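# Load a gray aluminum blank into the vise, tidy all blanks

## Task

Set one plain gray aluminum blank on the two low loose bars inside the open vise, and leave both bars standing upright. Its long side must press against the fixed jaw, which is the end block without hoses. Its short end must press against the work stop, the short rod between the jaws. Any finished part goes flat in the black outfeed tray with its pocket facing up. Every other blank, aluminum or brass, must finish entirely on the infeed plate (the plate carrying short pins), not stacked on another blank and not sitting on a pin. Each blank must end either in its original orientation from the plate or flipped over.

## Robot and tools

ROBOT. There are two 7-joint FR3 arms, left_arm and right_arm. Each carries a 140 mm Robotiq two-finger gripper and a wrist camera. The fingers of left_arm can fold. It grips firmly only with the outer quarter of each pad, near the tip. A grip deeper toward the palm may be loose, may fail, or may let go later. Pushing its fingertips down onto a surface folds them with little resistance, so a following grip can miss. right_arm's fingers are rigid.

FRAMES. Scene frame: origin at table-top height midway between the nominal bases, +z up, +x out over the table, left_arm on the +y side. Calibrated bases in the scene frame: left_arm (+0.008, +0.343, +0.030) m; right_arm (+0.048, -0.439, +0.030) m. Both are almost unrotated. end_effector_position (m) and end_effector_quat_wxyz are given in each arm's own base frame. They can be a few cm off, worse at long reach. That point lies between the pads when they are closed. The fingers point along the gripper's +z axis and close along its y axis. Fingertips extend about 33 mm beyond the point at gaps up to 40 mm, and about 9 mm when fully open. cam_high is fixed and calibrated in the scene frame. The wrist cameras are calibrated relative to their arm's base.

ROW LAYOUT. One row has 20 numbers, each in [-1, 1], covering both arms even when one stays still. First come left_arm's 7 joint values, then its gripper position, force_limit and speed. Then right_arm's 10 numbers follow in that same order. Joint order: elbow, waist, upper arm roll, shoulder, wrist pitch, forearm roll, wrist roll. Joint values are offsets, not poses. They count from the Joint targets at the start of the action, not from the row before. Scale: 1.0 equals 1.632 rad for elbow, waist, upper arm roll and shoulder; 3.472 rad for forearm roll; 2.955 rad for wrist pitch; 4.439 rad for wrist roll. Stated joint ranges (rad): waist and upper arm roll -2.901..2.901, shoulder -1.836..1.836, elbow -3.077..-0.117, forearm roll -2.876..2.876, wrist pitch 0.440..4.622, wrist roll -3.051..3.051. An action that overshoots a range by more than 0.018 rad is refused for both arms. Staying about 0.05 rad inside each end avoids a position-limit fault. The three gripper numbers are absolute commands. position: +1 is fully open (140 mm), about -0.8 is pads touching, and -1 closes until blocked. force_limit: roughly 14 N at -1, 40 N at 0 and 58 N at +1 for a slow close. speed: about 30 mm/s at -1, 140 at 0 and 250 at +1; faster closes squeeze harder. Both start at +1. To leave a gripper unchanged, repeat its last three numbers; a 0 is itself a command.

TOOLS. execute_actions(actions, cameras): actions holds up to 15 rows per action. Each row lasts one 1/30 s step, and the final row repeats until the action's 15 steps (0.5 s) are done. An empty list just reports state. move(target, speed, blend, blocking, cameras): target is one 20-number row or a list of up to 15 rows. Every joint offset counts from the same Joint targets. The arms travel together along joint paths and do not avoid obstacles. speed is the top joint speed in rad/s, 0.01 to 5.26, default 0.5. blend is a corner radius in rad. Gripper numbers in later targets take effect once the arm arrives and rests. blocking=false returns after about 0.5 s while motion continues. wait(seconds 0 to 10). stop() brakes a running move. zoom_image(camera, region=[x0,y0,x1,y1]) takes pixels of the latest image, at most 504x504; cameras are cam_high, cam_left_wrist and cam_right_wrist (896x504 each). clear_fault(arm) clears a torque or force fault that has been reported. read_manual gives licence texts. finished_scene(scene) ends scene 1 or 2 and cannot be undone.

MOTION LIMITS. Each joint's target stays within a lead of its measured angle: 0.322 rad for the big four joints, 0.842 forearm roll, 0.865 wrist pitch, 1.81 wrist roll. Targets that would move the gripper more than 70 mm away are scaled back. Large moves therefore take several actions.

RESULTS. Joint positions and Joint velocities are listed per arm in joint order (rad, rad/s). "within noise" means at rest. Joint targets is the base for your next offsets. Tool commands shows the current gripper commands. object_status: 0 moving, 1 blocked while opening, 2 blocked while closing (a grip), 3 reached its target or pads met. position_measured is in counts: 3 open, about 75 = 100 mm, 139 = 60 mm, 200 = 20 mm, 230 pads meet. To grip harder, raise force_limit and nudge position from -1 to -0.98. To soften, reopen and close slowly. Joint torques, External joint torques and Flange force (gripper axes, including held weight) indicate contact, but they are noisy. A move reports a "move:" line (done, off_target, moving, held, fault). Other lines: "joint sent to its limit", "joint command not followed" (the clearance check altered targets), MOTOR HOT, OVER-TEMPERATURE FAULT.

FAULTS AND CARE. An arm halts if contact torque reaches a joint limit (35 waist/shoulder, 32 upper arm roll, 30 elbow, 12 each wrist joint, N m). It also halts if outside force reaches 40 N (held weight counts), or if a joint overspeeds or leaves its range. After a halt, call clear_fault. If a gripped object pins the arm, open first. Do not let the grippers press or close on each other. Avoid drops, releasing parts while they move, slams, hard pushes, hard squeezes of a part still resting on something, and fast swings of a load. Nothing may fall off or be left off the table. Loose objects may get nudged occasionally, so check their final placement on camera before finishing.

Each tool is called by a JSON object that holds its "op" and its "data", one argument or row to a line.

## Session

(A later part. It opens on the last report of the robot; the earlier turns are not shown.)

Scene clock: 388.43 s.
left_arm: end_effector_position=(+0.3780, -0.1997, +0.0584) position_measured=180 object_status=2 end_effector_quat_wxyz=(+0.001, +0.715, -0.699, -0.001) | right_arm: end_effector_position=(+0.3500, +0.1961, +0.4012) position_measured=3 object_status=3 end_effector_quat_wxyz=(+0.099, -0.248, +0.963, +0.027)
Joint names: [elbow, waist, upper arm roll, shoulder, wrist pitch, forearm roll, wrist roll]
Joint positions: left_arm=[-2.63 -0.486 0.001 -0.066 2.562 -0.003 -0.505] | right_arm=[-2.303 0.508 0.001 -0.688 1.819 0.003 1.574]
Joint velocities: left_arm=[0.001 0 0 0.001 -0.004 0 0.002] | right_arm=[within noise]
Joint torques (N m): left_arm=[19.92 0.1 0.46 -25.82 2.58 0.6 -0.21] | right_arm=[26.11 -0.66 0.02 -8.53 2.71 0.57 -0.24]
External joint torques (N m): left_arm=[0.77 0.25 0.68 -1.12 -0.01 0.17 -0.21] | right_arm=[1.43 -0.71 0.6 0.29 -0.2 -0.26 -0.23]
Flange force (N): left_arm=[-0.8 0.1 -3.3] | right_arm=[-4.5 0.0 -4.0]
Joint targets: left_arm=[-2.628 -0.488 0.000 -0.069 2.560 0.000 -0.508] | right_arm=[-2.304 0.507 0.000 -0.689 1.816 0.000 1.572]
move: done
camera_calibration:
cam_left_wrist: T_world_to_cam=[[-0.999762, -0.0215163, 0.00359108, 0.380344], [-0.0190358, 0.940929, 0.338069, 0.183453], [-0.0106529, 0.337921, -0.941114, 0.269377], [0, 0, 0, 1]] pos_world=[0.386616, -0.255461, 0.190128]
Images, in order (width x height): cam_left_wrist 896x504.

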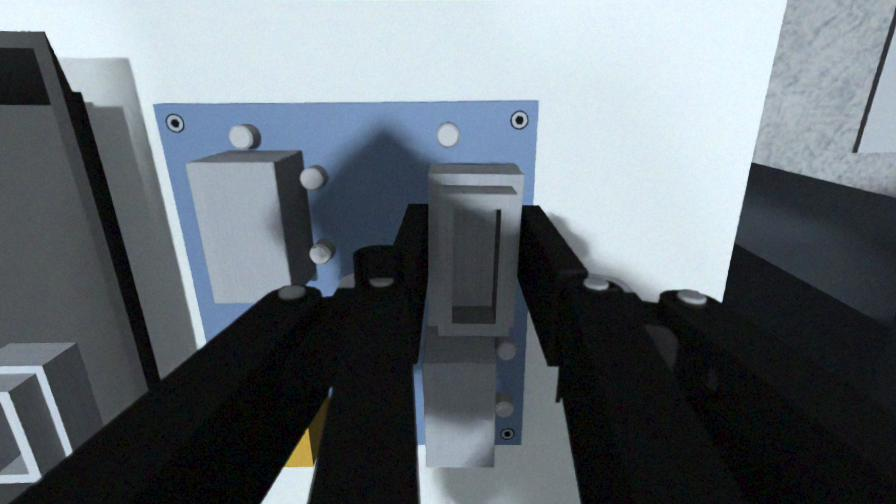

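{"op": "move", "data": {
  "target": [
    [0.0197,0,0,-0.0721,-0.051,0,0,-1,-1,-1,0,0,0,0,0,0,0,1,1,1],
    [0.4589,0.1181,0,0.2607,-0.1098,0,0.0434,-1,-1,-1,0,0,0,0,0,0,0,1,1,1]
  ],
  "speed": [0.25, 0.5],
  "blend": 0.03,
  "cameras": ["cam_left_wrist", "cam_high"]
}}

{"op": "zoom_image", "data": {
  "camera": "cam_left_wrist",
  "region": [250, 30, 700, 480]
}}

Scene clock: 395.50 s.
left_arm: end_effector_position=(+0.6005, -0.1834, +0.1089) position_measured=180 object_status=2 end_effector_quat_wxyz=(+0.001, +0.717, -0.698, +0.000) | right_arm: end_effector_position=(+0.3500, +0.1961, +0.4012) position_measured=3 object_status=3 end_effector_quat_wxyz=(+0.099, -0.248, +0.963, +0.027)
Joint names: [elbow, waist, upper arm roll, shoulder, wrist pitch, forearm roll, wrist roll]
Joint positions: left_arm=[-1.882 -0.296 0 0.356 2.237 -0.003 -0.32] | right_arm=[-2.303 0.508 0.001 -0.688 1.819 0.003 1.574]
Joint velocities: left_arm=[0.001 0 0 0 0 0.001 0.006] | right_arm=[within noise]
Joint torques (N m): left_arm=[24.03 0.48 0.85 -42.66 2.59 0.75 0.07] | right_arm=[26.12 -0.66 0.02 -8.5 2.73 0.54 -0.24]
External joint torques (N m): left_arm=[1.08 0.67 0.69 -0.28 0.01 0.16 0.07] | right_arm=[1.4 -0.68 0.62 0.35 -0.19 -0.28 -0.24]
Flange force (N): left_arm=[0.1 -4.0 -1.2] | right_arm=[-4.6 0.0 -3.9]
Joint targets: left_arm=[-1.879 -0.295 0.000 0.356 2.236 0.000 -0.315] | right_arm=[-2.304 0.507 0.000 -0.689 1.816 0.000 1.572]
move: done
camera_calibration:
cam_left_wrist: T_world_to_cam=[[-0.999656, -0.026082, 0.002743, 0.602126], [-0.0236351, 0.941292, 0.336766, 0.158271], [-0.0113655, 0.336585, -0.941584, 0.314026], [0, 0, 0, 1]] pos_world=[0.609229, -0.238971, 0.24073]
Images, in order (width x height): cam_high 896x504, cam_left_wrist 896x504.

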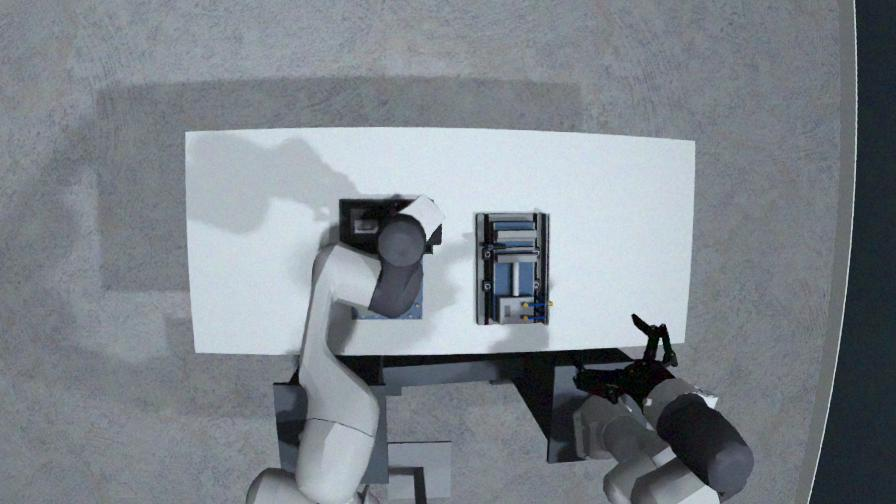

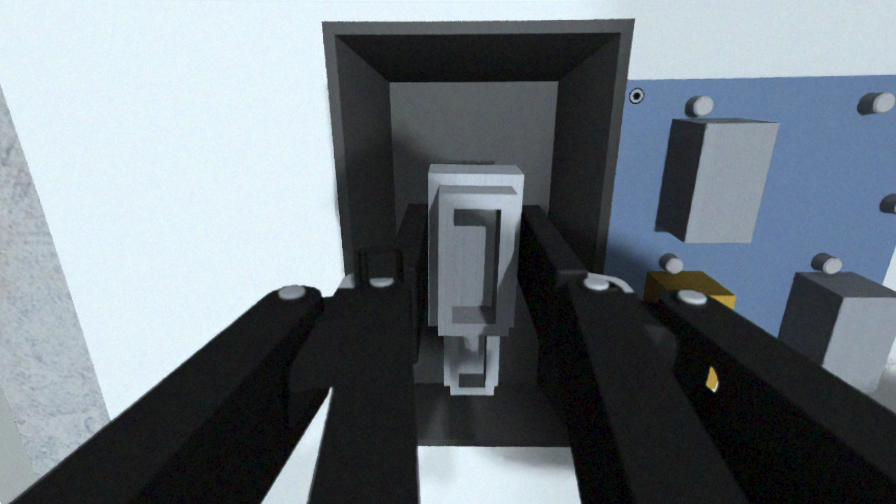

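Scaled by 1.120 from the camera's 896x504 image, which has a finer 1280x720 frame.

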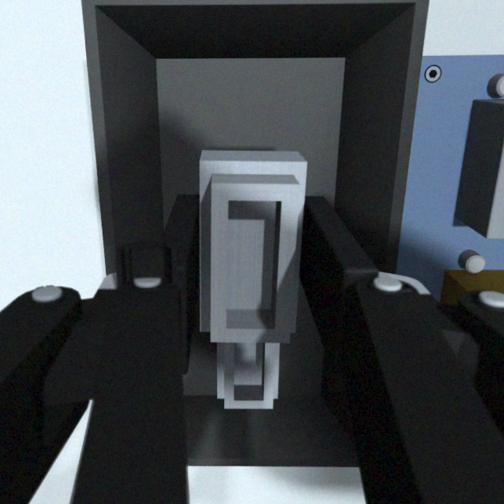

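{"op": "move", "data": {
  "target": [
    [-0.0146,0,0,0.0362,0.0277,0,0,-1,-1,-1,0,0,0,0,0,0,0,1,1,1],
    [-0.0214,0,0,0.0773,0.0542,0,0,-1,-1,-1,0,0,0,0,0,0,0,1,1,1]
  ],
  "speed": [0.12, 0.08],
  "blend": 0.02,
  "cameras": ["cam_left_wrist"]
}}

Scene clock: 406.13 s.
left_arm: end_effector_position=(+0.5995, -0.1830, +0.0289) position_measured=180 object_status=2 end_effector_quat_wxyz=(+0.002, +0.716, -0.698, -0.002) | right_arm: end_effector_position=(+0.3500, +0.1961, +0.4012) position_measured=3 object_status=3 end_effector_quat_wxyz=(+0.099, -0.248, +0.963, +0.027)
Joint names: [elbow, waist, upper arm roll, shoulder, wrist pitch, forearm roll, wrist roll]
Joint positions: left_arm=[-1.915 -0.296 0 0.483 2.392 -0.003 -0.318] | right_arm=[-2.303 0.508 0.001 -0.688 1.819 0.003 1.574]
Joint velocities: left_arm=[-0.002 -0.001 0 0 0.004 -0.001 0.001] | right_arm=[within noise]
Joint torques (N m): left_arm=[21.94 0.43 0.94 -44.92 3.01 0.69 0.12] | right_arm=[26.14 -0.67 -0.01 -8.4 2.7 0.55 -0.21]
External joint torques (N m): left_arm=[0.49 0.64 0.69 -0.36 0.42 0.18 0.12] | right_arm=[1.45 -0.74 0.53 0.47 -0.21 -0.27 -0.2]
Flange force (N): left_arm=[-1.0 -0.8 0.1] | right_arm=[-5.1 -0.1 -4.0]
Joint targets: left_arm=[-1.914 -0.295 0.000 0.482 2.396 0.000 -0.315] | right_arm=[-2.304 0.507 0.000 -0.689 1.816 0.000 1.572]
move: done
camera_calibration:
cam_left_wrist: T_world_to_cam=[[-0.999677, -0.0244349, 0.00700167, 0.601559], [-0.0206243, 0.94076, 0.338446, 0.182809], [-0.0148568, 0.338192, -0.94096, 0.240941], [0, 0, 0, 1]] pos_world=[0.608714, -0.238765, 0.160633]
Images, in order (width x height): cam_left_wrist 896x504.

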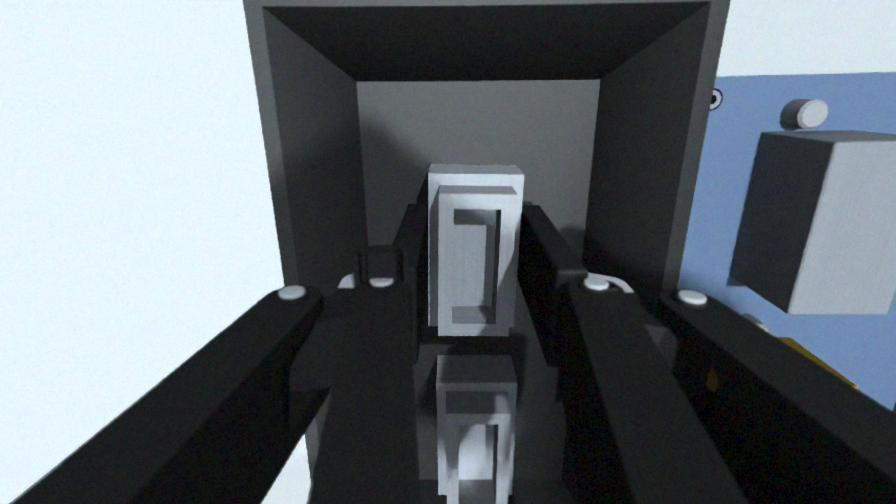

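{"op": "move", "data": {
  "target": [-0.0002,0,0,0.0044,0.0025,0,0,-1,-1,-1,0,0,0,0,0,0,0,1,1,1],
  "speed": 0.01,
  "cameras": []
}}

{"op": "move", "data": {
  "target": [-0.0001,0,0,0.0022,0.0013,0,0,-1,-1,-1,0,0,0,0,0,0,0,1,1,1],
  "speed": 0.01,
  "cameras": []
}}

Scene clock: 412.43 s.
left_arm: end_effector_position=(+0.6009, -0.1834, +0.0285) position_measured=180 object_status=2 end_effector_quat_wxyz=(+0.001, +0.716, -0.698, +0.000) | right_arm: end_effector_position=(+0.3499, +0.1961, +0.4012) position_measured=3 object_status=3 end_effector_quat_wxyz=(+0.099, -0.248, +0.963, +0.027)
Joint names: [elbow, waist, upper arm roll, shoulder, wrist pitch, forearm roll, wrist roll]
Joint positions: left_arm=[-1.915 -0.296 0 0.484 2.398 -0.003 -0.318] | right_arm=[-2.303 0.508 0.001 -0.688 1.819 0.003 1.574]
Joint velocities: within noise
Joint torques (N m): left_arm=[20.72 0.43 0.99 -41.31 3.34 0.68 0.09] | right_arm=[26.1 -0.65 -0.01 -8.49 2.72 0.55 -0.21]
External joint torques (N m): left_arm=[-0.59 0.58 0.7 3.03 0.76 0.17 0.09] | right_arm=[1.35 -0.61 0.68 0.41 -0.2 -0.26 -0.21]
Flange force (N): left_arm=[0.1 -3.9 6.9] | right_arm=[-4.7 0.2 -3.8]
Joint targets: left_arm=[-1.915 -0.295 0.000 0.490 2.403 0.000 -0.315] | right_arm=[-2.304 0.507 0.000 -0.689 1.816 0.000 1.572]
move: done
No camera images: "cameras" was empty.

Scene clock: 413.13 s.
left_arm: end_effector_position=(+0.6012, -0.1835, +0.0283) position_measured=180 object_status=2 end_effector_quat_wxyz=(+0.001, +0.716, -0.698, +0.000) | right_arm: end_effector_position=(+0.3499, +0.1961, +0.4012) position_measured=3 object_status=3 end_effector_quat_wxyz=(+0.099, -0.248, +0.963, +0.027)
Joint names: [elbow, waist, upper arm roll, shoulder, wrist pitch, forearm roll, wrist roll]
Joint positions: left_arm=[-1.914 -0.296 0 0.485 2.399 -0.003 -0.318] | right_arm=[-2.303 0.508 0.001 -0.688 1.819 0.003 1.574]
Joint velocities: left_arm=[0.003 -0.001 0 0.004 0.01 0 -0.002] | right_arm=[within noise]
Joint torques (N m): left_arm=[20.22 0.4 0.9 -40.1 3.49 0.69 0.1] | right_arm=[26.09 -0.64 -0.03 -8.49 2.71 0.57 -0.2]
External joint torques (N m): left_arm=[-1.26 0.52 0.57 4.55 0.89 0.18 0.1] | right_arm=[1.45 -0.64 0.58 0.24 -0.2 -0.25 -0.19]
Flange force (N): left_arm=[0.5 -4.6 9.9] | right_arm=[-4.4 0.1 -4.0]
Joint targets: left_arm=[-1.915 -0.295 0.000 0.493 2.407 0.000 -0.315] | right_arm=[-2.304 0.507 0.000 -0.689 1.816 0.000 1.572]
move: done
No camera images: "cameras" was empty.

{"op": "move", "data": {
  "target": [
    [0.0001,0,0,-0.0033,-0.0019,0,0,-1,-1,-1,0,0,0,0,0,0,0,1,1,1],
    [0.0001,0,0,-0.0033,-0.0019,0,0,-0.079,-1,-1,0,0,0,0,0,0,0,1,1,1],
    [0.0075,0,0,-0.0478,-0.0302,0,0,-0.079,-1,-1,0,0,0,0,0,0,0,1,1,1],
    [0.0445,0,0,-0.1142,-0.0873,0,0,-0.079,-1,-1,0,0,0,0,0,0,0,1,1,1]
  ],
  "speed": [0.02, 0.1, 0.12, 0.4],
  "blend": [0,0,0.02,0],
  "cameras": ["cam_left_wrist"]
}}

{"op": "zoom_image", "data": {
  "camera": "cam_left_wrist",
  "region": [300, 30, 650, 480]
}}

Scene clock: 424.03 s.
left_arm: end_effector_position=(+0.6025, -0.1841, +0.1511) position_measured=139 object_status=3 end_effector_quat_wxyz=(+0.000, +0.716, -0.698, +0.002) | right_arm: end_effector_position=(+0.3499, +0.1960, +0.4011) position_measured=3 object_status=3 end_effector_quat_wxyz=(+0.099, -0.248, +0.963, +0.027)
Joint names: [elbow, waist, upper arm roll, shoulder, wrist pitch, forearm roll, wrist roll]
Joint positions: left_arm=[-1.842 -0.296 0 0.306 2.152 -0.003 -0.318] | right_arm=[-2.303 0.508 0.001 -0.688 1.819 0.003 1.574]
Joint velocities: left_arm=[-0.001 0.001 0 0 -0.004 0.001 0.001] | right_arm=[within noise]
Joint torques (N m): left_arm=[23.89 0.45 0.79 -41.26 2.48 0.8 0.09] | right_arm=[26.08 -0.58 0.03 -8.46 2.72 0.56 -0.23]
External joint torques (N m): left_arm=[0.09 0.54 0.59 0.51 -0.13 0.17 0.09] | right_arm=[1.44 -0.56 0.66 0.34 -0.18 -0.26 -0.22]
Flange force (N): left_arm=[-0.3 -2.3 0.2] | right_arm=[-4.7 0.2 -4.0]
Joint targets: left_arm=[-1.842 -0.295 0.000 0.307 2.149 0.000 -0.315] | right_arm=[-2.304 0.507 0.000 -0.689 1.816 0.000 1.572]
move: done
camera_calibration:
cam_left_wrist: T_world_to_cam=[[-0.999722, -0.0234632, -0.00222743, 0.605279], [-0.0228531, 0.941916, 0.335069, 0.144585], [-0.00576376, 0.335027, -0.942191, 0.350379], [0, 0, 0, 1]] pos_world=[0.610434, -0.239371, 0.283026]
Images, in order (width x height): cam_left_wrist 896x504.

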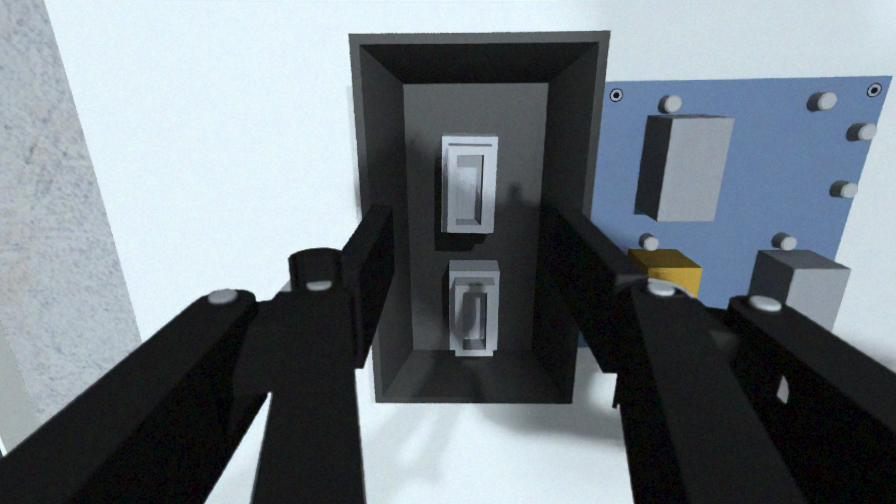

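Scaled by 1.120 from the camera's 896x504 image, which has a finer 1280x720 frame.

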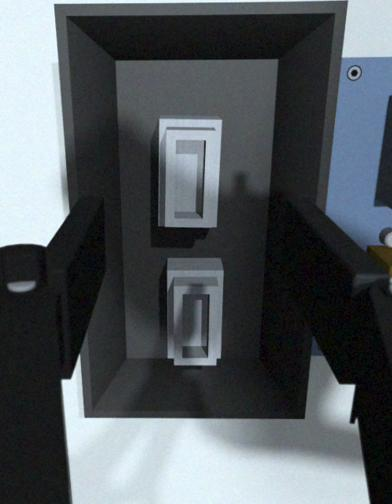

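{"op": "move", "data": {
  "target": [
    [-0.3591,0.4259,0,-0.7457,-0.1455,0,0.4249,-0.079,-1,-1,0,0,0,0,0,0,0,1,1,1],
    [-0.3591,0.4259,0,-0.7457,-0.1455,0,0.4249,-0.079,-1,-1,0.6321,0.269,0,0.8027,0.0262,0,-0.1433,1,1,1]
  ],
  "speed": [1.0, 0.8]
}}

{"op": "zoom_image", "data": {
  "camera": "cam_right_wrist",
  "region": [250, 30, 700, 400]
}}

Scene clock: 443.20 s.
left_arm: end_effector_position=(+0.3052, +0.1275, +0.4003) position_measured=139 object_status=3 end_effector_quat_wxyz=(+0.099, -0.199, +0.975, +0.018) | right_arm: end_effector_position=(+0.4240, +0.5912, +0.1786) position_measured=3 object_status=3 end_effector_quat_wxyz=(+0.003, +0.709, -0.705, -0.001)
Joint names: [elbow, waist, upper arm roll, shoulder, wrist pitch, forearm roll, wrist roll]
Joint positions: left_arm=[-2.428 0.399 0 -0.909 1.721 -0.003 1.568] | right_arm=[-1.273 0.946 0.001 0.622 1.889 0.002 0.94]
Joint velocities: left_arm=[within noise] | right_arm=[0.001 0.001 0 0 0 -0.001 -0.006]
Joint torques (N m): left_arm=[23.92 0.91 0.2 -2.27 2.85 1 0.13] | right_arm=[26.39 -0.22 1.03 -50.85 2.65 0.51 -0.28]
External joint torques (N m): left_arm=[-0.09 0.87 0.89 -0.61 -0.06 0.18 0.14] | right_arm=[1.74 -0.19 0.52 0.5 0.2 -0.21 -0.28]
Flange force (N): left_arm=[2.2 2.6 0.2] | right_arm=[-10.7 -8.4 -2.5]
Joint targets: left_arm=[-2.428 0.400 0.000 -0.910 1.719 0.000 1.571] | right_arm=[-1.272 0.946 0.000 0.622 1.893 0.000 0.935]
move: done
camera_calibration:
cam_left_wrist: T_world_to_cam=[[-0.390224, 0.920718, -0.0021928, 0.00957582], [0.785751, 0.334261, 0.520446, -0.482677], [0.479917, 0.201367, -0.853891, 0.312535], [0, 0, 0, 1]] pos_world=[0.23301, 0.0895891, 0.5181]
cam_right_wrist: T_world_to_cam=[[-0.999718, -0.0237244, -0.00135254, 0.447568], [-0.022742, 0.938712, 0.343953, -0.602727], [-0.00689043, 0.343886, -0.938986, 0.102878], [0, 0, 0, 1]] pos_world=[0.434443, 0.541027, 0.304516]

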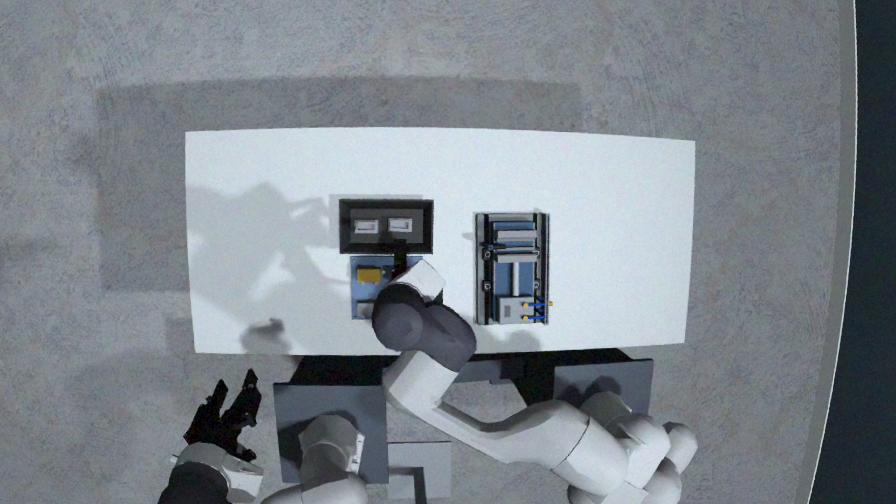

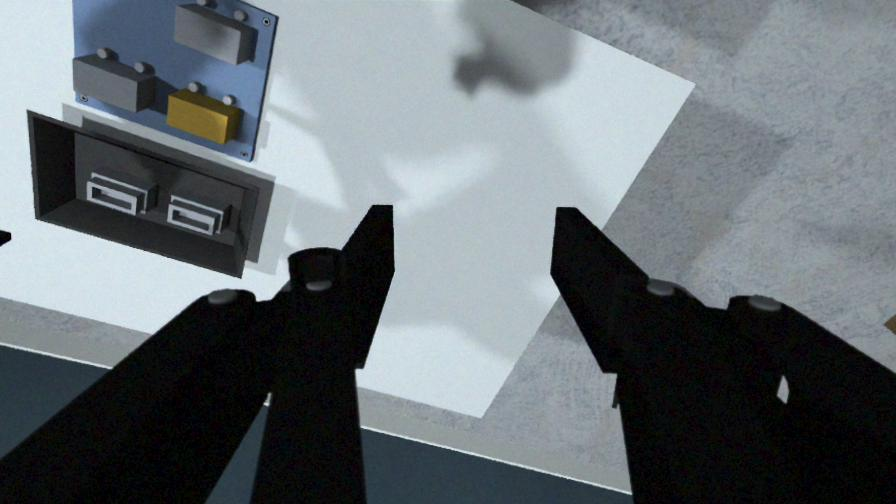

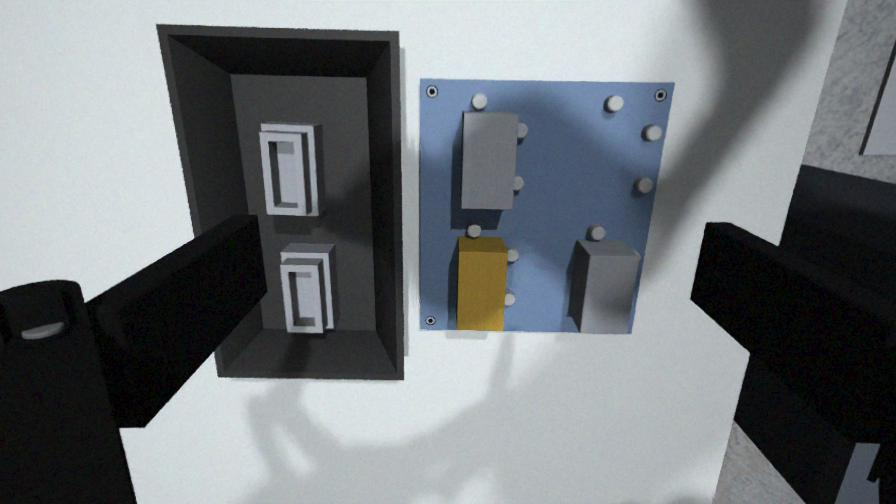

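Scaled by 1.120 from the camera's 896x504 image, which has a finer 1280x720 frame.

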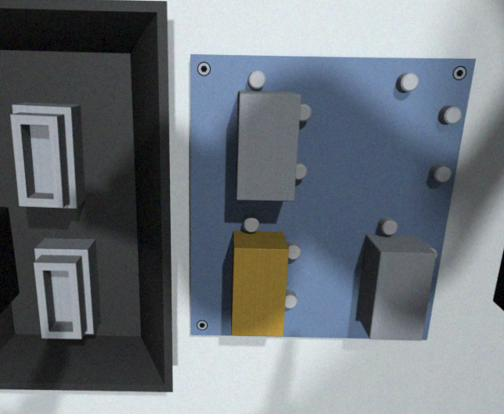

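{"op": "move", "data": {
  "target": [0,0,0,0,0,0,0,-0.079,-1,-1,-0.1128,0.0099,0,0.0085,0.0673,0,0.0027,-0.079,-1,0],
  "speed": 0.3,
  "cameras": ["cam_right_wrist"]
}}

{"op": "zoom_image", "data": {
  "camera": "cam_right_wrist",
  "region": [330, 50, 630, 350]
}}

Scene clock: 468.50 s.
left_arm: end_effector_position=(+0.3051, +0.1275, +0.4002) position_measured=139 object_status=3 end_effector_quat_wxyz=(+0.099, -0.198, +0.975, +0.018) | right_arm: end_effector_position=(+0.4088, +0.5868, +0.0998) position_measured=139 object_status=3 end_effector_quat_wxyz=(+0.002, +0.713, -0.701, -0.001)
Joint names: [elbow, waist, upper arm roll, shoulder, wrist pitch, forearm roll, wrist roll]
Joint positions: left_arm=[-2.428 0.399 0 -0.909 1.721 -0.003 1.568] | right_arm=[-1.454 0.96 0.001 0.637 2.087 0.002 0.944]
Joint velocities: left_arm=[within noise] | right_arm=[-0.001 0 0 -0.001 0.004 0.002 0.001]
Joint torques (N m): left_arm=[24.08 0.88 0.25 -2.26 2.89 1.01 0.1] | right_arm=[25.17 0.03 1.26 -51.02 2.67 0.45 0.1]
External joint torques (N m): left_arm=[0.13 0.84 0.96 -0.63 -0.01 0.2 0.11] | right_arm=[1.07 0.05 0.73 0.24 0.21 -0.22 0.1]
Flange force (N): left_arm=[1.8 2.7 -0.2] | right_arm=[-5.6 -3.5 -0.2]
Joint targets: left_arm=[-2.428 0.400 0.000 -0.910 1.719 0.000 1.571] | right_arm=[-1.456 0.962 0.000 0.635 2.092 0.000 0.947]
move: done
camera_calibration:
cam_right_wrist: T_world_to_cam=[[-0.999438, -0.0333981, -0.00284491, 0.437855], [-0.0323266, 0.937966, 0.345218, -0.567579], [-0.00886119, 0.345116, -0.938518, 0.0302981], [0, 0, 0, 1]] pos_world=[0.419529, 0.536536, 0.225619]
Images, in order (width x height): cam_right_wrist 896x504.

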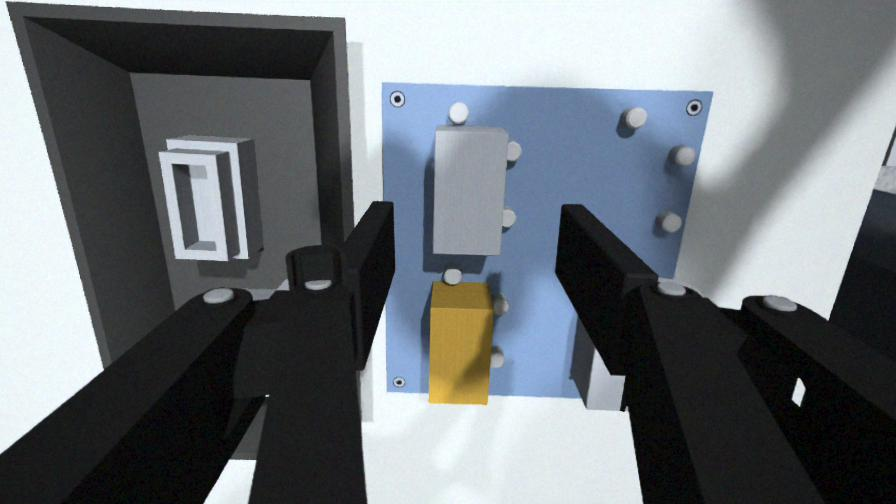

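Scaled by 1.680 from the camera's 896x504 image, which has a finer 1280x720 frame.

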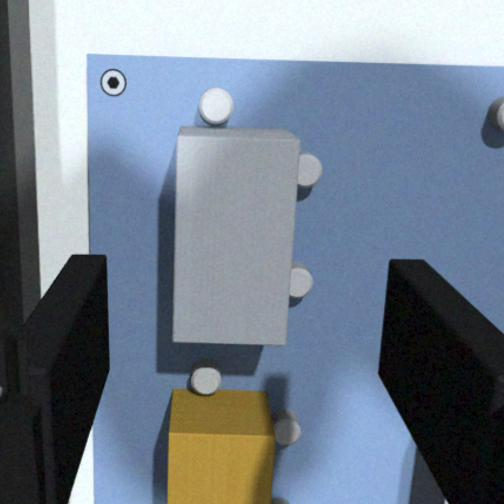

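{"op": "move", "data": {
  "target": [
    [0,0,0,0,0,0,0,-0.079,-1,-1,-0.015,0,0,0.0303,0.0249,0,0,-0.079,-1,0],
    [0,0,0,0,0,0,0,-0.079,-1,-1,-0.0199,0,0,0.0553,0.0415,0,0,-0.079,-1,0]
  ],
  "speed": [0.12, 0.08],
  "blend": [0.02,0],
  "cameras": ["cam_right_wrist"]
}}

{"op": "zoom_image", "data": {
  "camera": "cam_right_wrist",
  "region": [330, 80, 610, 330]
}}

Scene clock: 481.60 s.
left_arm: end_effector_position=(+0.3051, +0.1275, +0.4001) position_measured=139 object_status=3 end_effector_quat_wxyz=(+0.099, -0.198, +0.975, +0.018) | right_arm: end_effector_position=(+0.4090, +0.5870, +0.0321) position_measured=139 object_status=3 end_effector_quat_wxyz=(+0.002, +0.712, -0.702, -0.001)
Joint names: [elbow, waist, upper arm roll, shoulder, wrist pitch, forearm roll, wrist roll]
Joint positions: left_arm=[-2.428 0.399 0 -0.909 1.721 -0.003 1.568] | right_arm=[-1.487 0.96 0.001 0.725 2.21 0.002 0.944]
Joint velocities: left_arm=[within noise] | right_arm=[0.001 0 0 -0.001 0.004 -0.001 -0.001]
Joint torques (N m): left_arm=[24.11 0.9 0.2 -2.22 2.9 1 0.12] | right_arm=[24.62 0.06 1.36 -51.6 2.74 0.41 0.06]
External joint torques (N m): left_arm=[0.18 0.9 0.92 -0.55 0.01 0.2 0.12] | right_arm=[1.33 -0.05 0.68 0.81 0.26 -0.21 0.06]
Flange force (N): left_arm=[1.4 2.7 -0.4] | right_arm=[-7.9 -5.5 1.4]
Joint targets: left_arm=[-2.428 0.400 0.000 -0.910 1.719 0.000 1.571] | right_arm=[-1.488 0.962 0.000 0.726 2.215 0.000 0.947]
move: done
camera_calibration:
cam_right_wrist: T_world_to_cam=[[-0.999462, -0.0326197, -0.0035465, 0.437472], [-0.0318323, 0.937729, 0.345907, -0.544398], [-0.00795774, 0.345834, -0.938262, -0.0340436], [0, 0, 0, 1]] pos_world=[0.419636, 0.536542, 0.157921]
Images, in order (width x height): cam_right_wrist 896x504.

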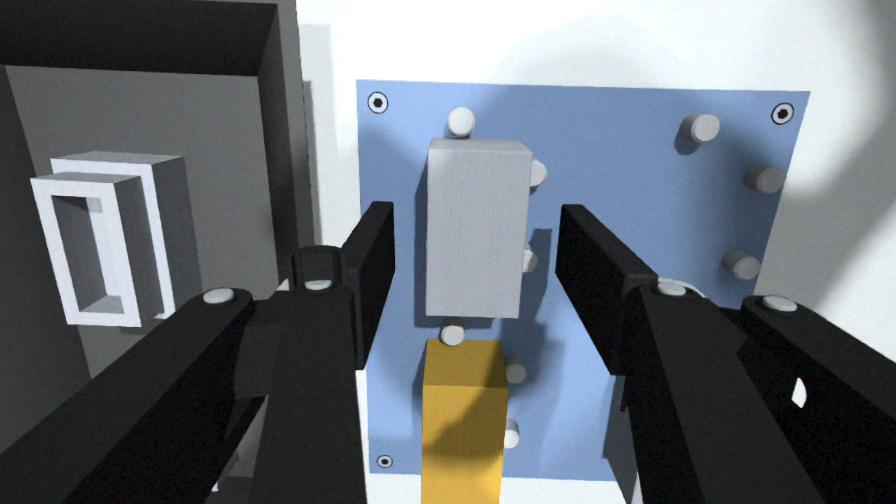

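Scaled by 1.800 from the camera's 896x504 image, which has a finer 1280x720 frame.

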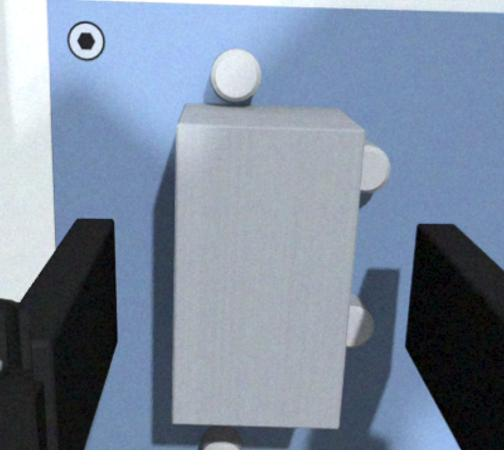

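{"op": "move", "data": {
  "target": [
    [0,0,0,0,0,0,0,-0.079,-1,-1,0,0,0,0,0,0,0,-1,-1,-1],
    [0,0,0,0,0,0,0,-0.079,-1,-1,0.0049,0,0,-0.025,-0.0166,0,0,-1,-1,-1]
  ],
  "speed": [0.1, 0.08],
  "cameras": ["cam_right_wrist"]
}}

Scene clock: 491.47 s.
left_arm: end_effector_position=(+0.3050, +0.1275, +0.4001) position_measured=139 object_status=3 end_effector_quat_wxyz=(+0.099, -0.198, +0.975, +0.018) | right_arm: end_effector_position=(+0.4092, +0.5872, +0.0578) position_measured=180 object_status=2 end_effector_quat_wxyz=(+0.001, +0.712, -0.702, -0.001)
Joint names: [elbow, waist, upper arm roll, shoulder, wrist pitch, forearm roll, wrist roll]
Joint positions: left_arm=[-2.428 0.399 0 -0.909 1.72 -0.003 1.568] | right_arm=[-1.483 0.96 0.001 0.687 2.17 0.002 0.945]
Joint velocities: left_arm=[within noise] | right_arm=[0 0.001 0 0.001 -0.003 -0.001 -0.002]
Joint torques (N m): left_arm=[24.2 0.9 0.21 -2.21 2.91 1 0.12] | right_arm=[25.87 -0.02 1.44 -52.55 2.33 0.42 0.02]
External joint torques (N m): left_arm=[0.26 0.94 0.99 -0.57 0.02 0.2 0.12] | right_arm=[2.33 -0.13 0.78 -0.8 -0.14 -0.22 0.02]
Flange force (N): left_arm=[1.3 2.8 -0.5] | right_arm=[-9.1 -6.4 -2.3]
Joint targets: left_arm=[-2.428 0.400 0.000 -0.910 1.719 0.000 1.571] | right_arm=[-1.480 0.962 0.000 0.685 2.166 0.000 0.947]
move: done
camera_calibration:
cam_right_wrist: T_world_to_cam=[[-0.999458, -0.032548, -0.00496696, 0.437793], [-0.032244, 0.937073, 0.347643, -0.553061], [-0.00666066, 0.347614, -0.937614, -0.0116426], [0, 0, 0, 1]] pos_world=[0.419645, 0.536554, 0.183526]
Images, in order (width x height): cam_right_wrist 896x504.

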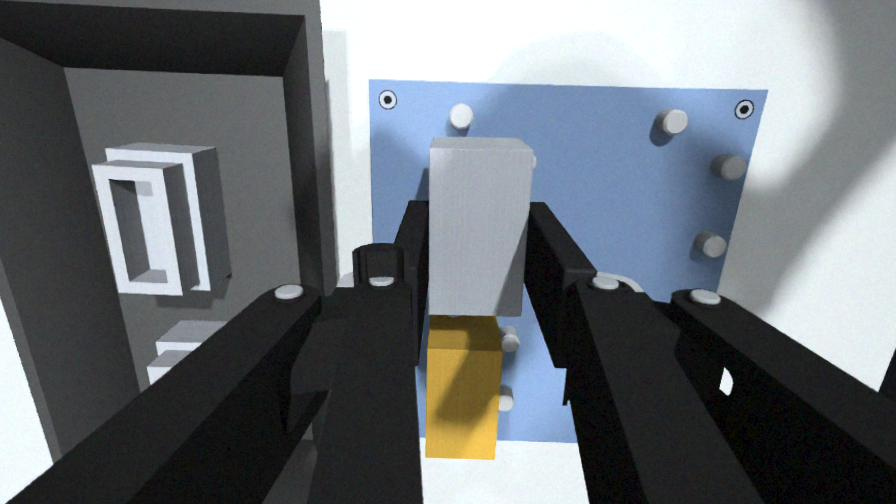

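{"op": "move", "data": {
  "target": [
    [0,0,0,0,0,0,0,-0.079,-1,-1,0.0642,0,0,-0.0681,-0.0734,0,0,-1,-1,-1],
    [0,0,0,0,0,0,0,-0.079,-1,-1,-0.303,-0.2543,0,-0.349,-0.0258,0,-0.0946,-1,-1,-1],
    [0,0,0,0,0,0,0,-0.079,-1,-1,-0.3445,-0.2543,0,-0.3114,0.0179,0,-0.0946,-1,-1,-1]
  ],
  "speed": [0.25, 0.5, 0.15],
  "blend": [0.05, 0.03, 0]
}}

{"op": "zoom_image", "data": {
  "camera": "cam_right_wrist",
  "region": [330, 60, 630, 360]
}}

Scene clock: 509.80 s.
left_arm: end_effector_position=(+0.3050, +0.1275, +0.4001) position_measured=139 object_status=3 end_effector_quat_wxyz=(+0.099, -0.198, +0.975, +0.018) | right_arm: end_effector_position=(+0.4940, +0.3002, +0.1433) position_measured=180 object_status=2 end_effector_quat_wxyz=(+0.004, +0.711, -0.703, -0.002)
Joint names: [elbow, waist, upper arm roll, shoulder, wrist pitch, forearm roll, wrist roll]
Joint positions: left_arm=[-2.428 0.399 0 -0.909 1.72 -0.003 1.568] | right_arm=[-2.043 0.547 -0.002 0.178 2.213 0.002 0.531]
Joint velocities: left_arm=[within noise] | right_arm=[0 -0.001 0.001 0 0.004 -0.001 -0.001]
Joint torques (N m): left_arm=[24.17 0.87 0.2 -2.15 2.93 1 0.1] | right_arm=[25.32 -0.29 1.25 -37.75 2.88 0.39 -0.17]
External joint torques (N m): left_arm=[0.31 0.92 1.03 -0.59 0.05 0.21 0.11] | right_arm=[2.17 -0.17 1.22 -0.53 0.4 -0.2 -0.17]
Flange force (N): left_arm=[1.2 2.9 -0.6] | right_arm=[-3.6 -5.3 -2.0]
Joint targets: left_arm=[-2.428 0.400 0.000 -0.910 1.719 0.000 1.571] | right_arm=[-2.043 0.547 0.000 0.177 2.219 0.000 0.527]
move: done
camera_calibration:
cam_left_wrist: T_world_to_cam=[[-0.38999, 0.920817, -0.00213369, 0.00944186], [0.786159, 0.334164, 0.519893, -0.482294], [0.479439, 0.201076, -0.854228, 0.312726], [0, 0, 0, 1]] pos_world=[0.232908, 0.0895891, 0.517901]
cam_right_wrist: T_world_to_cam=[[-0.999556, -0.0297792, 0.000730538, 0.512039], [-0.0277117, 0.938595, 0.343906, -0.313229], [-0.0109269, 0.343733, -0.939004, 0.172276], [0, 0, 0, 1]] pos_world=[0.505014, 0.250026, 0.269115]

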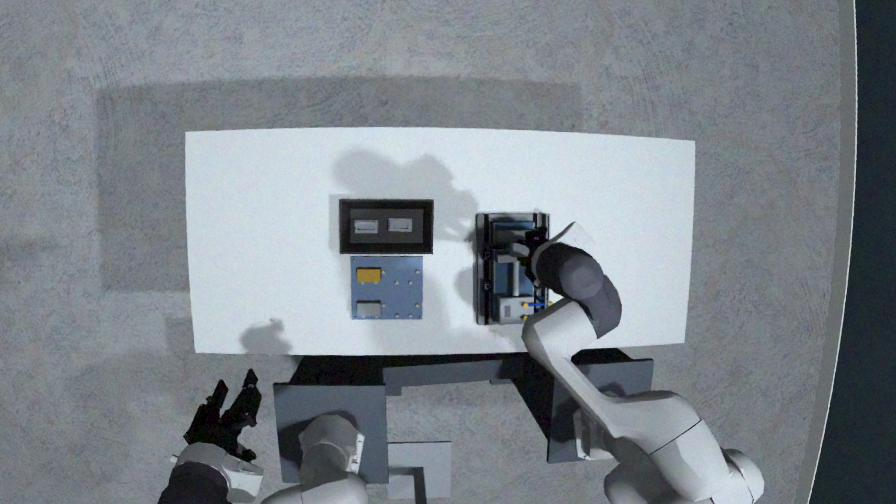

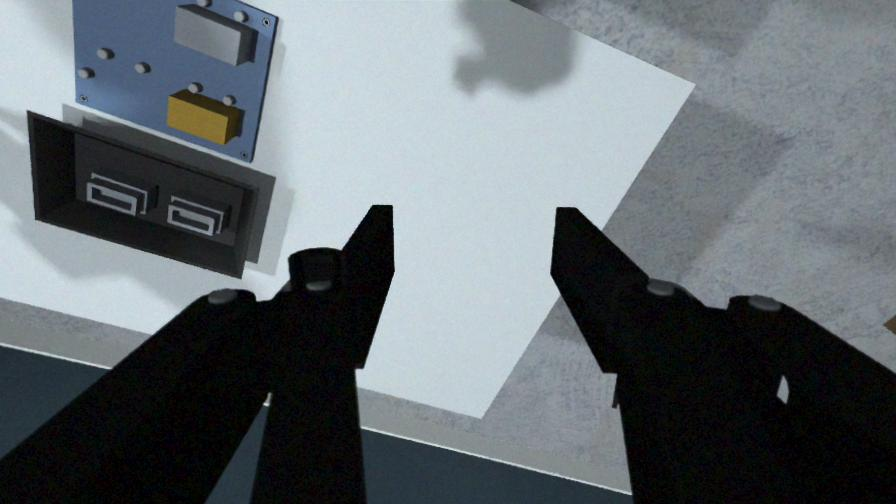

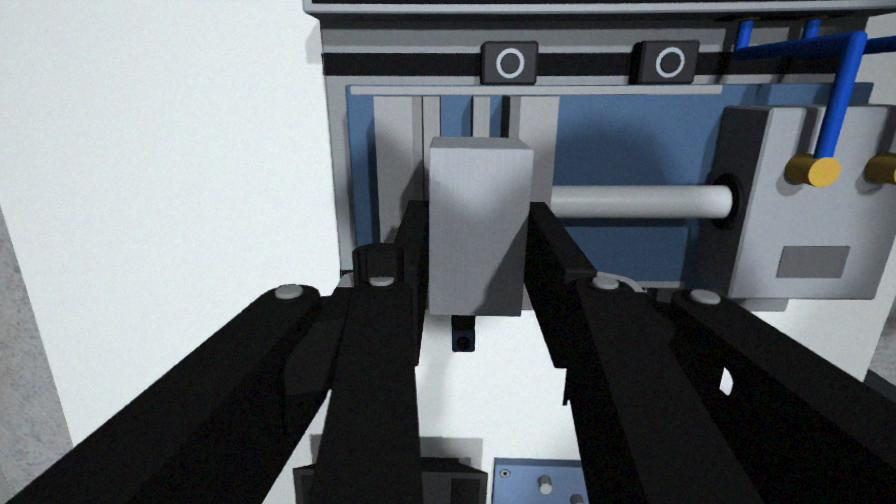

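Scaled by 1.680 from the camera's 896x504 image, which has a finer 1280x720 frame.

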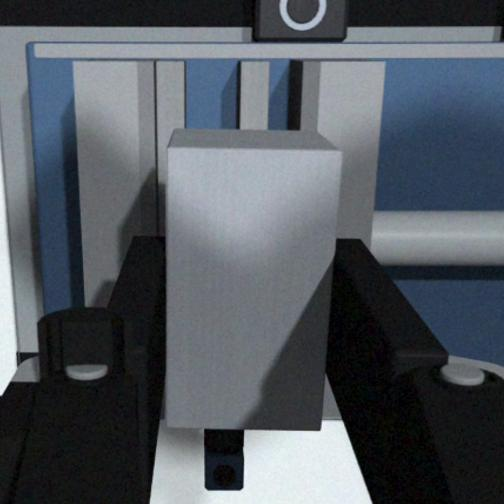

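{"op": "move", "data": {
  "target": [0,0,0,0,0,0,0,-0.079,-1,-1,0.002,-0.0057,0,0.0015,-0.0003,0,-0.0021,-1,-1,-1],
  "speed": 0.05,
  "cameras": ["cam_right_wrist"]
}}

{"op": "zoom_image", "data": {
  "camera": "cam_right_wrist",
  "region": [360, 90, 570, 250]
}}

Scene clock: 541.00 s.
left_arm: end_effector_position=(+0.3050, +0.1275, +0.4000) position_measured=139 object_status=3 end_effector_quat_wxyz=(+0.099, -0.198, +0.975, +0.018) | right_arm: end_effector_position=(+0.4966, +0.2964, +0.1429) position_measured=180 object_status=2 end_effector_quat_wxyz=(+0.004, +0.712, -0.703, -0.002)
Joint names: [elbow, waist, upper arm roll, shoulder, wrist pitch, forearm roll, wrist roll]
Joint positions: left_arm=[-2.428 0.399 0 -0.909 1.72 -0.003 1.568] | right_arm=[-2.043 0.539 -0.002 0.179 2.214 0.002 0.523]
Joint velocities: left_arm=[within noise] | right_arm=[0 0.001 0 0.001 0 0 -0.007]
Joint torques (N m): left_arm=[24.13 0.87 0.19 -2.19 2.93 0.99 0.06] | right_arm=[25.81 -0.72 1.06 -37.26 2.69 0.4 -0.26]
External joint torques (N m): left_arm=[0.23 0.87 0.95 -0.52 0.05 0.19 0.06] | right_arm=[2.59 -0.86 0.79 0.09 0.2 -0.19 -0.26]
Flange force (N): left_arm=[1.2 2.6 -0.4] | right_arm=[-4.3 -9.0 -2.1]
Joint targets: left_arm=[-2.428 0.400 0.000 -0.910 1.719 0.000 1.571] | right_arm=[-2.039 0.537 0.000 0.179 2.218 0.000 0.518]
move: done
camera_calibration:
cam_right_wrist: T_world_to_cam=[[-0.999545, -0.0301562, 0.000589172, 0.51475], [-0.0281118, 0.938507, 0.344113, -0.309282], [-0.0109301, 0.34394, -0.938928, 0.173167], [0, 0, 0, 1]] pos_world=[0.507714, 0.246228, 0.268716]
Images, in order (width x height): cam_right_wrist 896x504.

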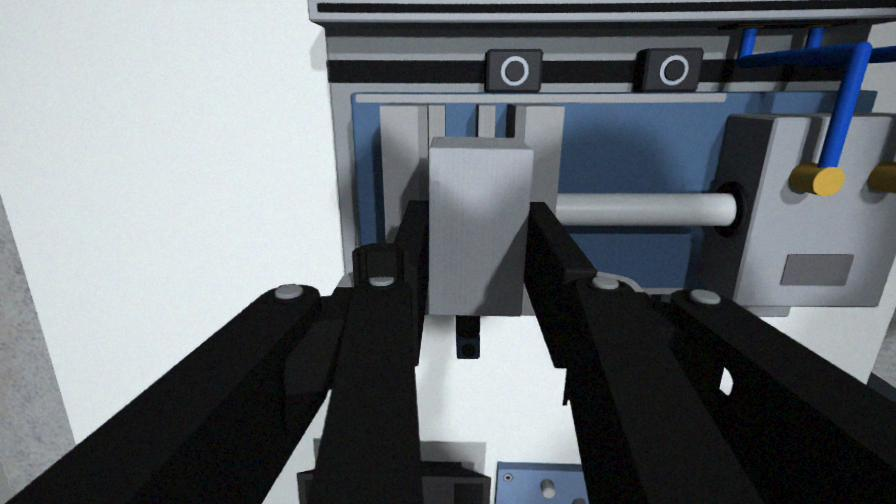

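Scaled by 2.400 from the camera's 896x504 image, which has a finer 1280x720 frame.

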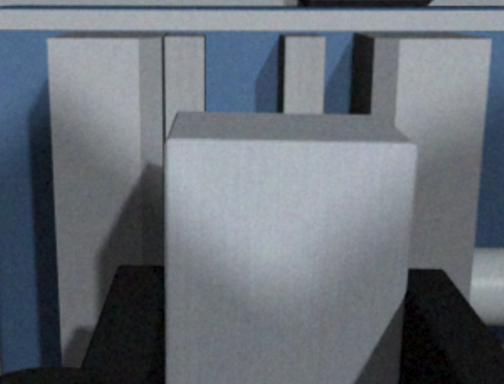

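{"op": "move", "data": {
  "target": [
    [0,0,0,0,0,0,0,-0.079,-1,-1,0.0026,-0.0007,0,0.0017,-0.0005,0,-0.0003,-1,-1,-1],
    [0,0,0,0,0,0,0,-0.079,-1,-1,-0.0094,-0.0007,0,0.0192,0.0158,0,-0.0003,-1,-1,-1]
  ],
  "speed": [0.03, 0.04],
  "cameras": ["cam_right_wrist"]
}}

{"op": "zoom_image", "data": {
  "camera": "cam_right_wrist",
  "region": [360, 90, 570, 250]
}}

Scene clock: 557.73 s.
left_arm: end_effector_position=(+0.3050, +0.1274, +0.4000) position_measured=139 object_status=3 end_effector_quat_wxyz=(+0.099, -0.198, +0.975, +0.018) | right_arm: end_effector_position=(+0.4987, +0.2968, +0.1231) position_measured=180 object_status=2 end_effector_quat_wxyz=(+0.003, +0.712, -0.702, -0.002)
Joint names: [elbow, waist, upper arm roll, shoulder, wrist pitch, forearm roll, wrist roll]
Joint positions: left_arm=[-2.428 0.399 0 -0.909 1.72 -0.003 1.568] | right_arm=[-2.055 0.538 -0.002 0.211 2.258 0.002 0.52]
Joint velocities: left_arm=[within noise] | right_arm=[0 0.001 -0.001 0 0.003 -0.001 -0.002]
Joint torques (N m): left_arm=[24.15 0.85 0.21 -2.16 2.95 1.01 0.1] | right_arm=[24.72 -0.72 1.08 -38.01 2.83 0.36 -0.24]
External joint torques (N m): left_arm=[0.28 0.86 0.99 -0.61 0.07 0.2 0.1] | right_arm=[2 -0.81 0.83 -0.17 0.35 -0.21 -0.24]
Flange force (N): left_arm=[1.3 2.7 -0.5] | right_arm=[-2.8 -6.3 -1.2]
Joint targets: left_arm=[-2.428 0.400 0.000 -0.910 1.719 0.000 1.571] | right_arm=[-2.055 0.536 0.000 0.210 2.264 0.000 0.517]
move: done
camera_calibration:
cam_right_wrist: T_world_to_cam=[[-0.999486, -0.0320659, -0.000321057, 0.517442], [-0.0302134, 0.938294, 0.344516, -0.301768], [-0.010746, 0.344348, -0.938781, 0.154229], [0, 0, 0, 1]] pos_world=[0.509716, 0.246631, 0.248917]
Images, in order (width x height): cam_right_wrist 896x504.

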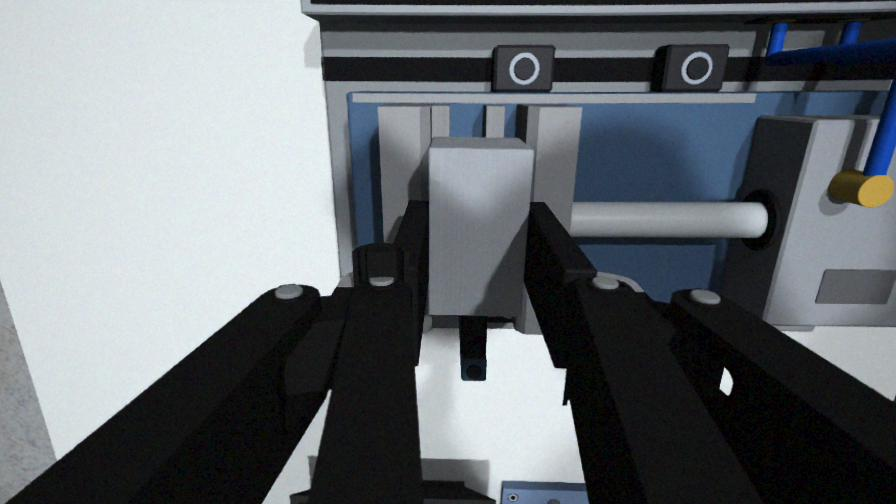

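Scaled by 2.400 from the camera's 896x504 image, which has a finer 1280x720 frame.

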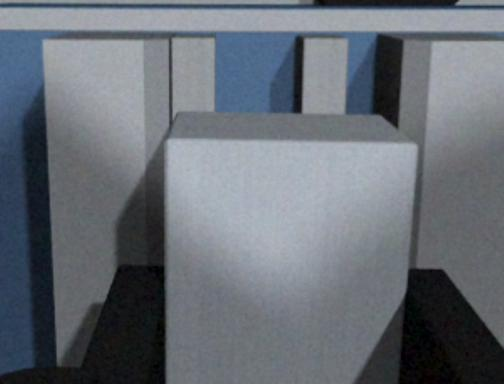

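{"op": "move", "data": {
  "target": [0,0,0,0,0,0,0,-0.079,-1,-1,-0.0035,0,0,0.0063,0.0054,0,0,-1,-1,-1],
  "speed": 0.02,
  "cameras": []
}}

{"op": "move", "data": {
  "target": [0,0,0,0,0,0,0,-0.079,-1,-1,-0.002,0,0,0.0036,0.0031,0,0,-1,-1,-1],
  "speed": 0.02,
  "cameras": ["cam_right_wrist"]
}}

{"op": "zoom_image", "data": {
  "camera": "cam_right_wrist",
  "region": [360, 90, 570, 250]
}}

Scene clock: 567.30 s.
left_arm: end_effector_position=(+0.3050, +0.1274, +0.4000) position_measured=139 object_status=3 end_effector_quat_wxyz=(+0.099, -0.198, +0.975, +0.018) | right_arm: end_effector_position=(+0.4988, +0.2968, +0.1161) position_measured=180 object_status=2 end_effector_quat_wxyz=(+0.003, +0.712, -0.702, -0.002)
Joint names: [elbow, waist, upper arm roll, shoulder, wrist pitch, forearm roll, wrist roll]
Joint positions: left_arm=[-2.428 0.399 0 -0.909 1.72 -0.003 1.568] | right_arm=[-2.06 0.538 -0.002 0.221 2.274 0.002 0.52]
Joint velocities: left_arm=[within noise] | right_arm=[0 0.001 0 0 0.005 0.001 -0.001]
Joint torques (N m): left_arm=[24.12 0.82 0.19 -2.14 2.94 1 0.09] | right_arm=[24.49 -0.82 1.09 -38.12 2.88 0.37 -0.18]
External joint torques (N m): left_arm=[0.23 0.84 0.97 -0.54 0.06 0.2 0.1] | right_arm=[1.75 -0.89 0.86 0.15 0.37 -0.2 -0.18]
Flange force (N): left_arm=[1.2 2.7 -0.4] | right_arm=[-2.7 -6.2 -0.4]
Joint targets: left_arm=[-2.428 0.400 0.000 -0.910 1.719 0.000 1.571] | right_arm=[-2.061 0.536 0.000 0.221 2.280 0.000 0.517]
move: done
No camera images: "cameras" was empty.

Scene clock: 568.03 s.
left_arm: end_effector_position=(+0.3050, +0.1274, +0.4000) position_measured=139 object_status=3 end_effector_quat_wxyz=(+0.099, -0.198, +0.975, +0.018) | right_arm: end_effector_position=(+0.4987, +0.2968, +0.1121) position_measured=180 object_status=2 end_effector_quat_wxyz=(+0.003, +0.712, -0.702, -0.002)
Joint names: [elbow, waist, upper arm roll, shoulder, wrist pitch, forearm roll, wrist roll]
Joint positions: left_arm=[-2.428 0.399 0 -0.909 1.72 -0.003 1.568] | right_arm=[-2.064 0.538 -0.002 0.227 2.283 0.002 0.52]
Joint velocities: left_arm=[within noise] | right_arm=[0.001 0 0.001 0 0.006 0 -0.001]
Joint torques (N m): left_arm=[24.14 0.8 0.24 -2.17 2.95 1.02 0.1] | right_arm=[24.37 -0.75 1.05 -38.21 2.82 0.33 -0.18]
External joint torques (N m): left_arm=[0.27 0.79 1 -0.61 0.07 0.21 0.1] | right_arm=[1.77 -0.72 0.88 0.11 0.31 -0.23 -0.18]
Flange force (N): left_arm=[1.3 2.7 -0.4] | right_arm=[-2.9 -6.1 -0.5]
Joint targets: left_arm=[-2.428 0.400 0.000 -0.910 1.719 0.000 1.571] | right_arm=[-2.064 0.536 0.000 0.227 2.290 0.000 0.517]
move: done
camera_calibration:
cam_right_wrist: T_world_to_cam=[[-0.999484, -0.0321262, -0.000448879, 0.517483], [-0.0303141, 0.938292, 0.344512, -0.297925], [-0.0106467, 0.344348, -0.938782, 0.143852], [0, 0, 0, 1]] pos_world=[0.509716, 0.246631, 0.237917]
Images, in order (width x height): cam_right_wrist 896x504.

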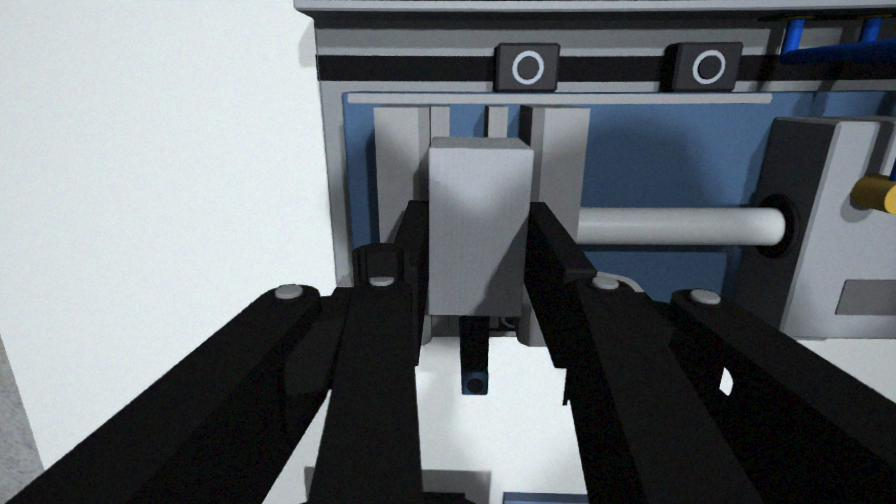

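Scaled by 2.400 from the camera's 896x504 image, which has a finer 1280x720 frame.

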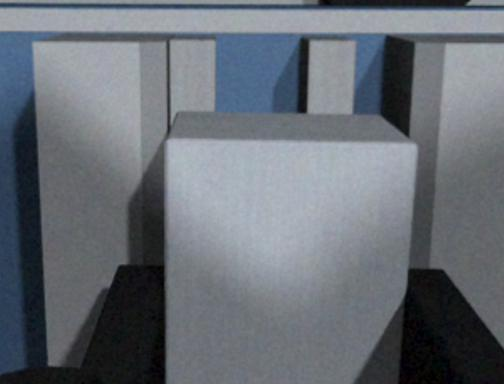

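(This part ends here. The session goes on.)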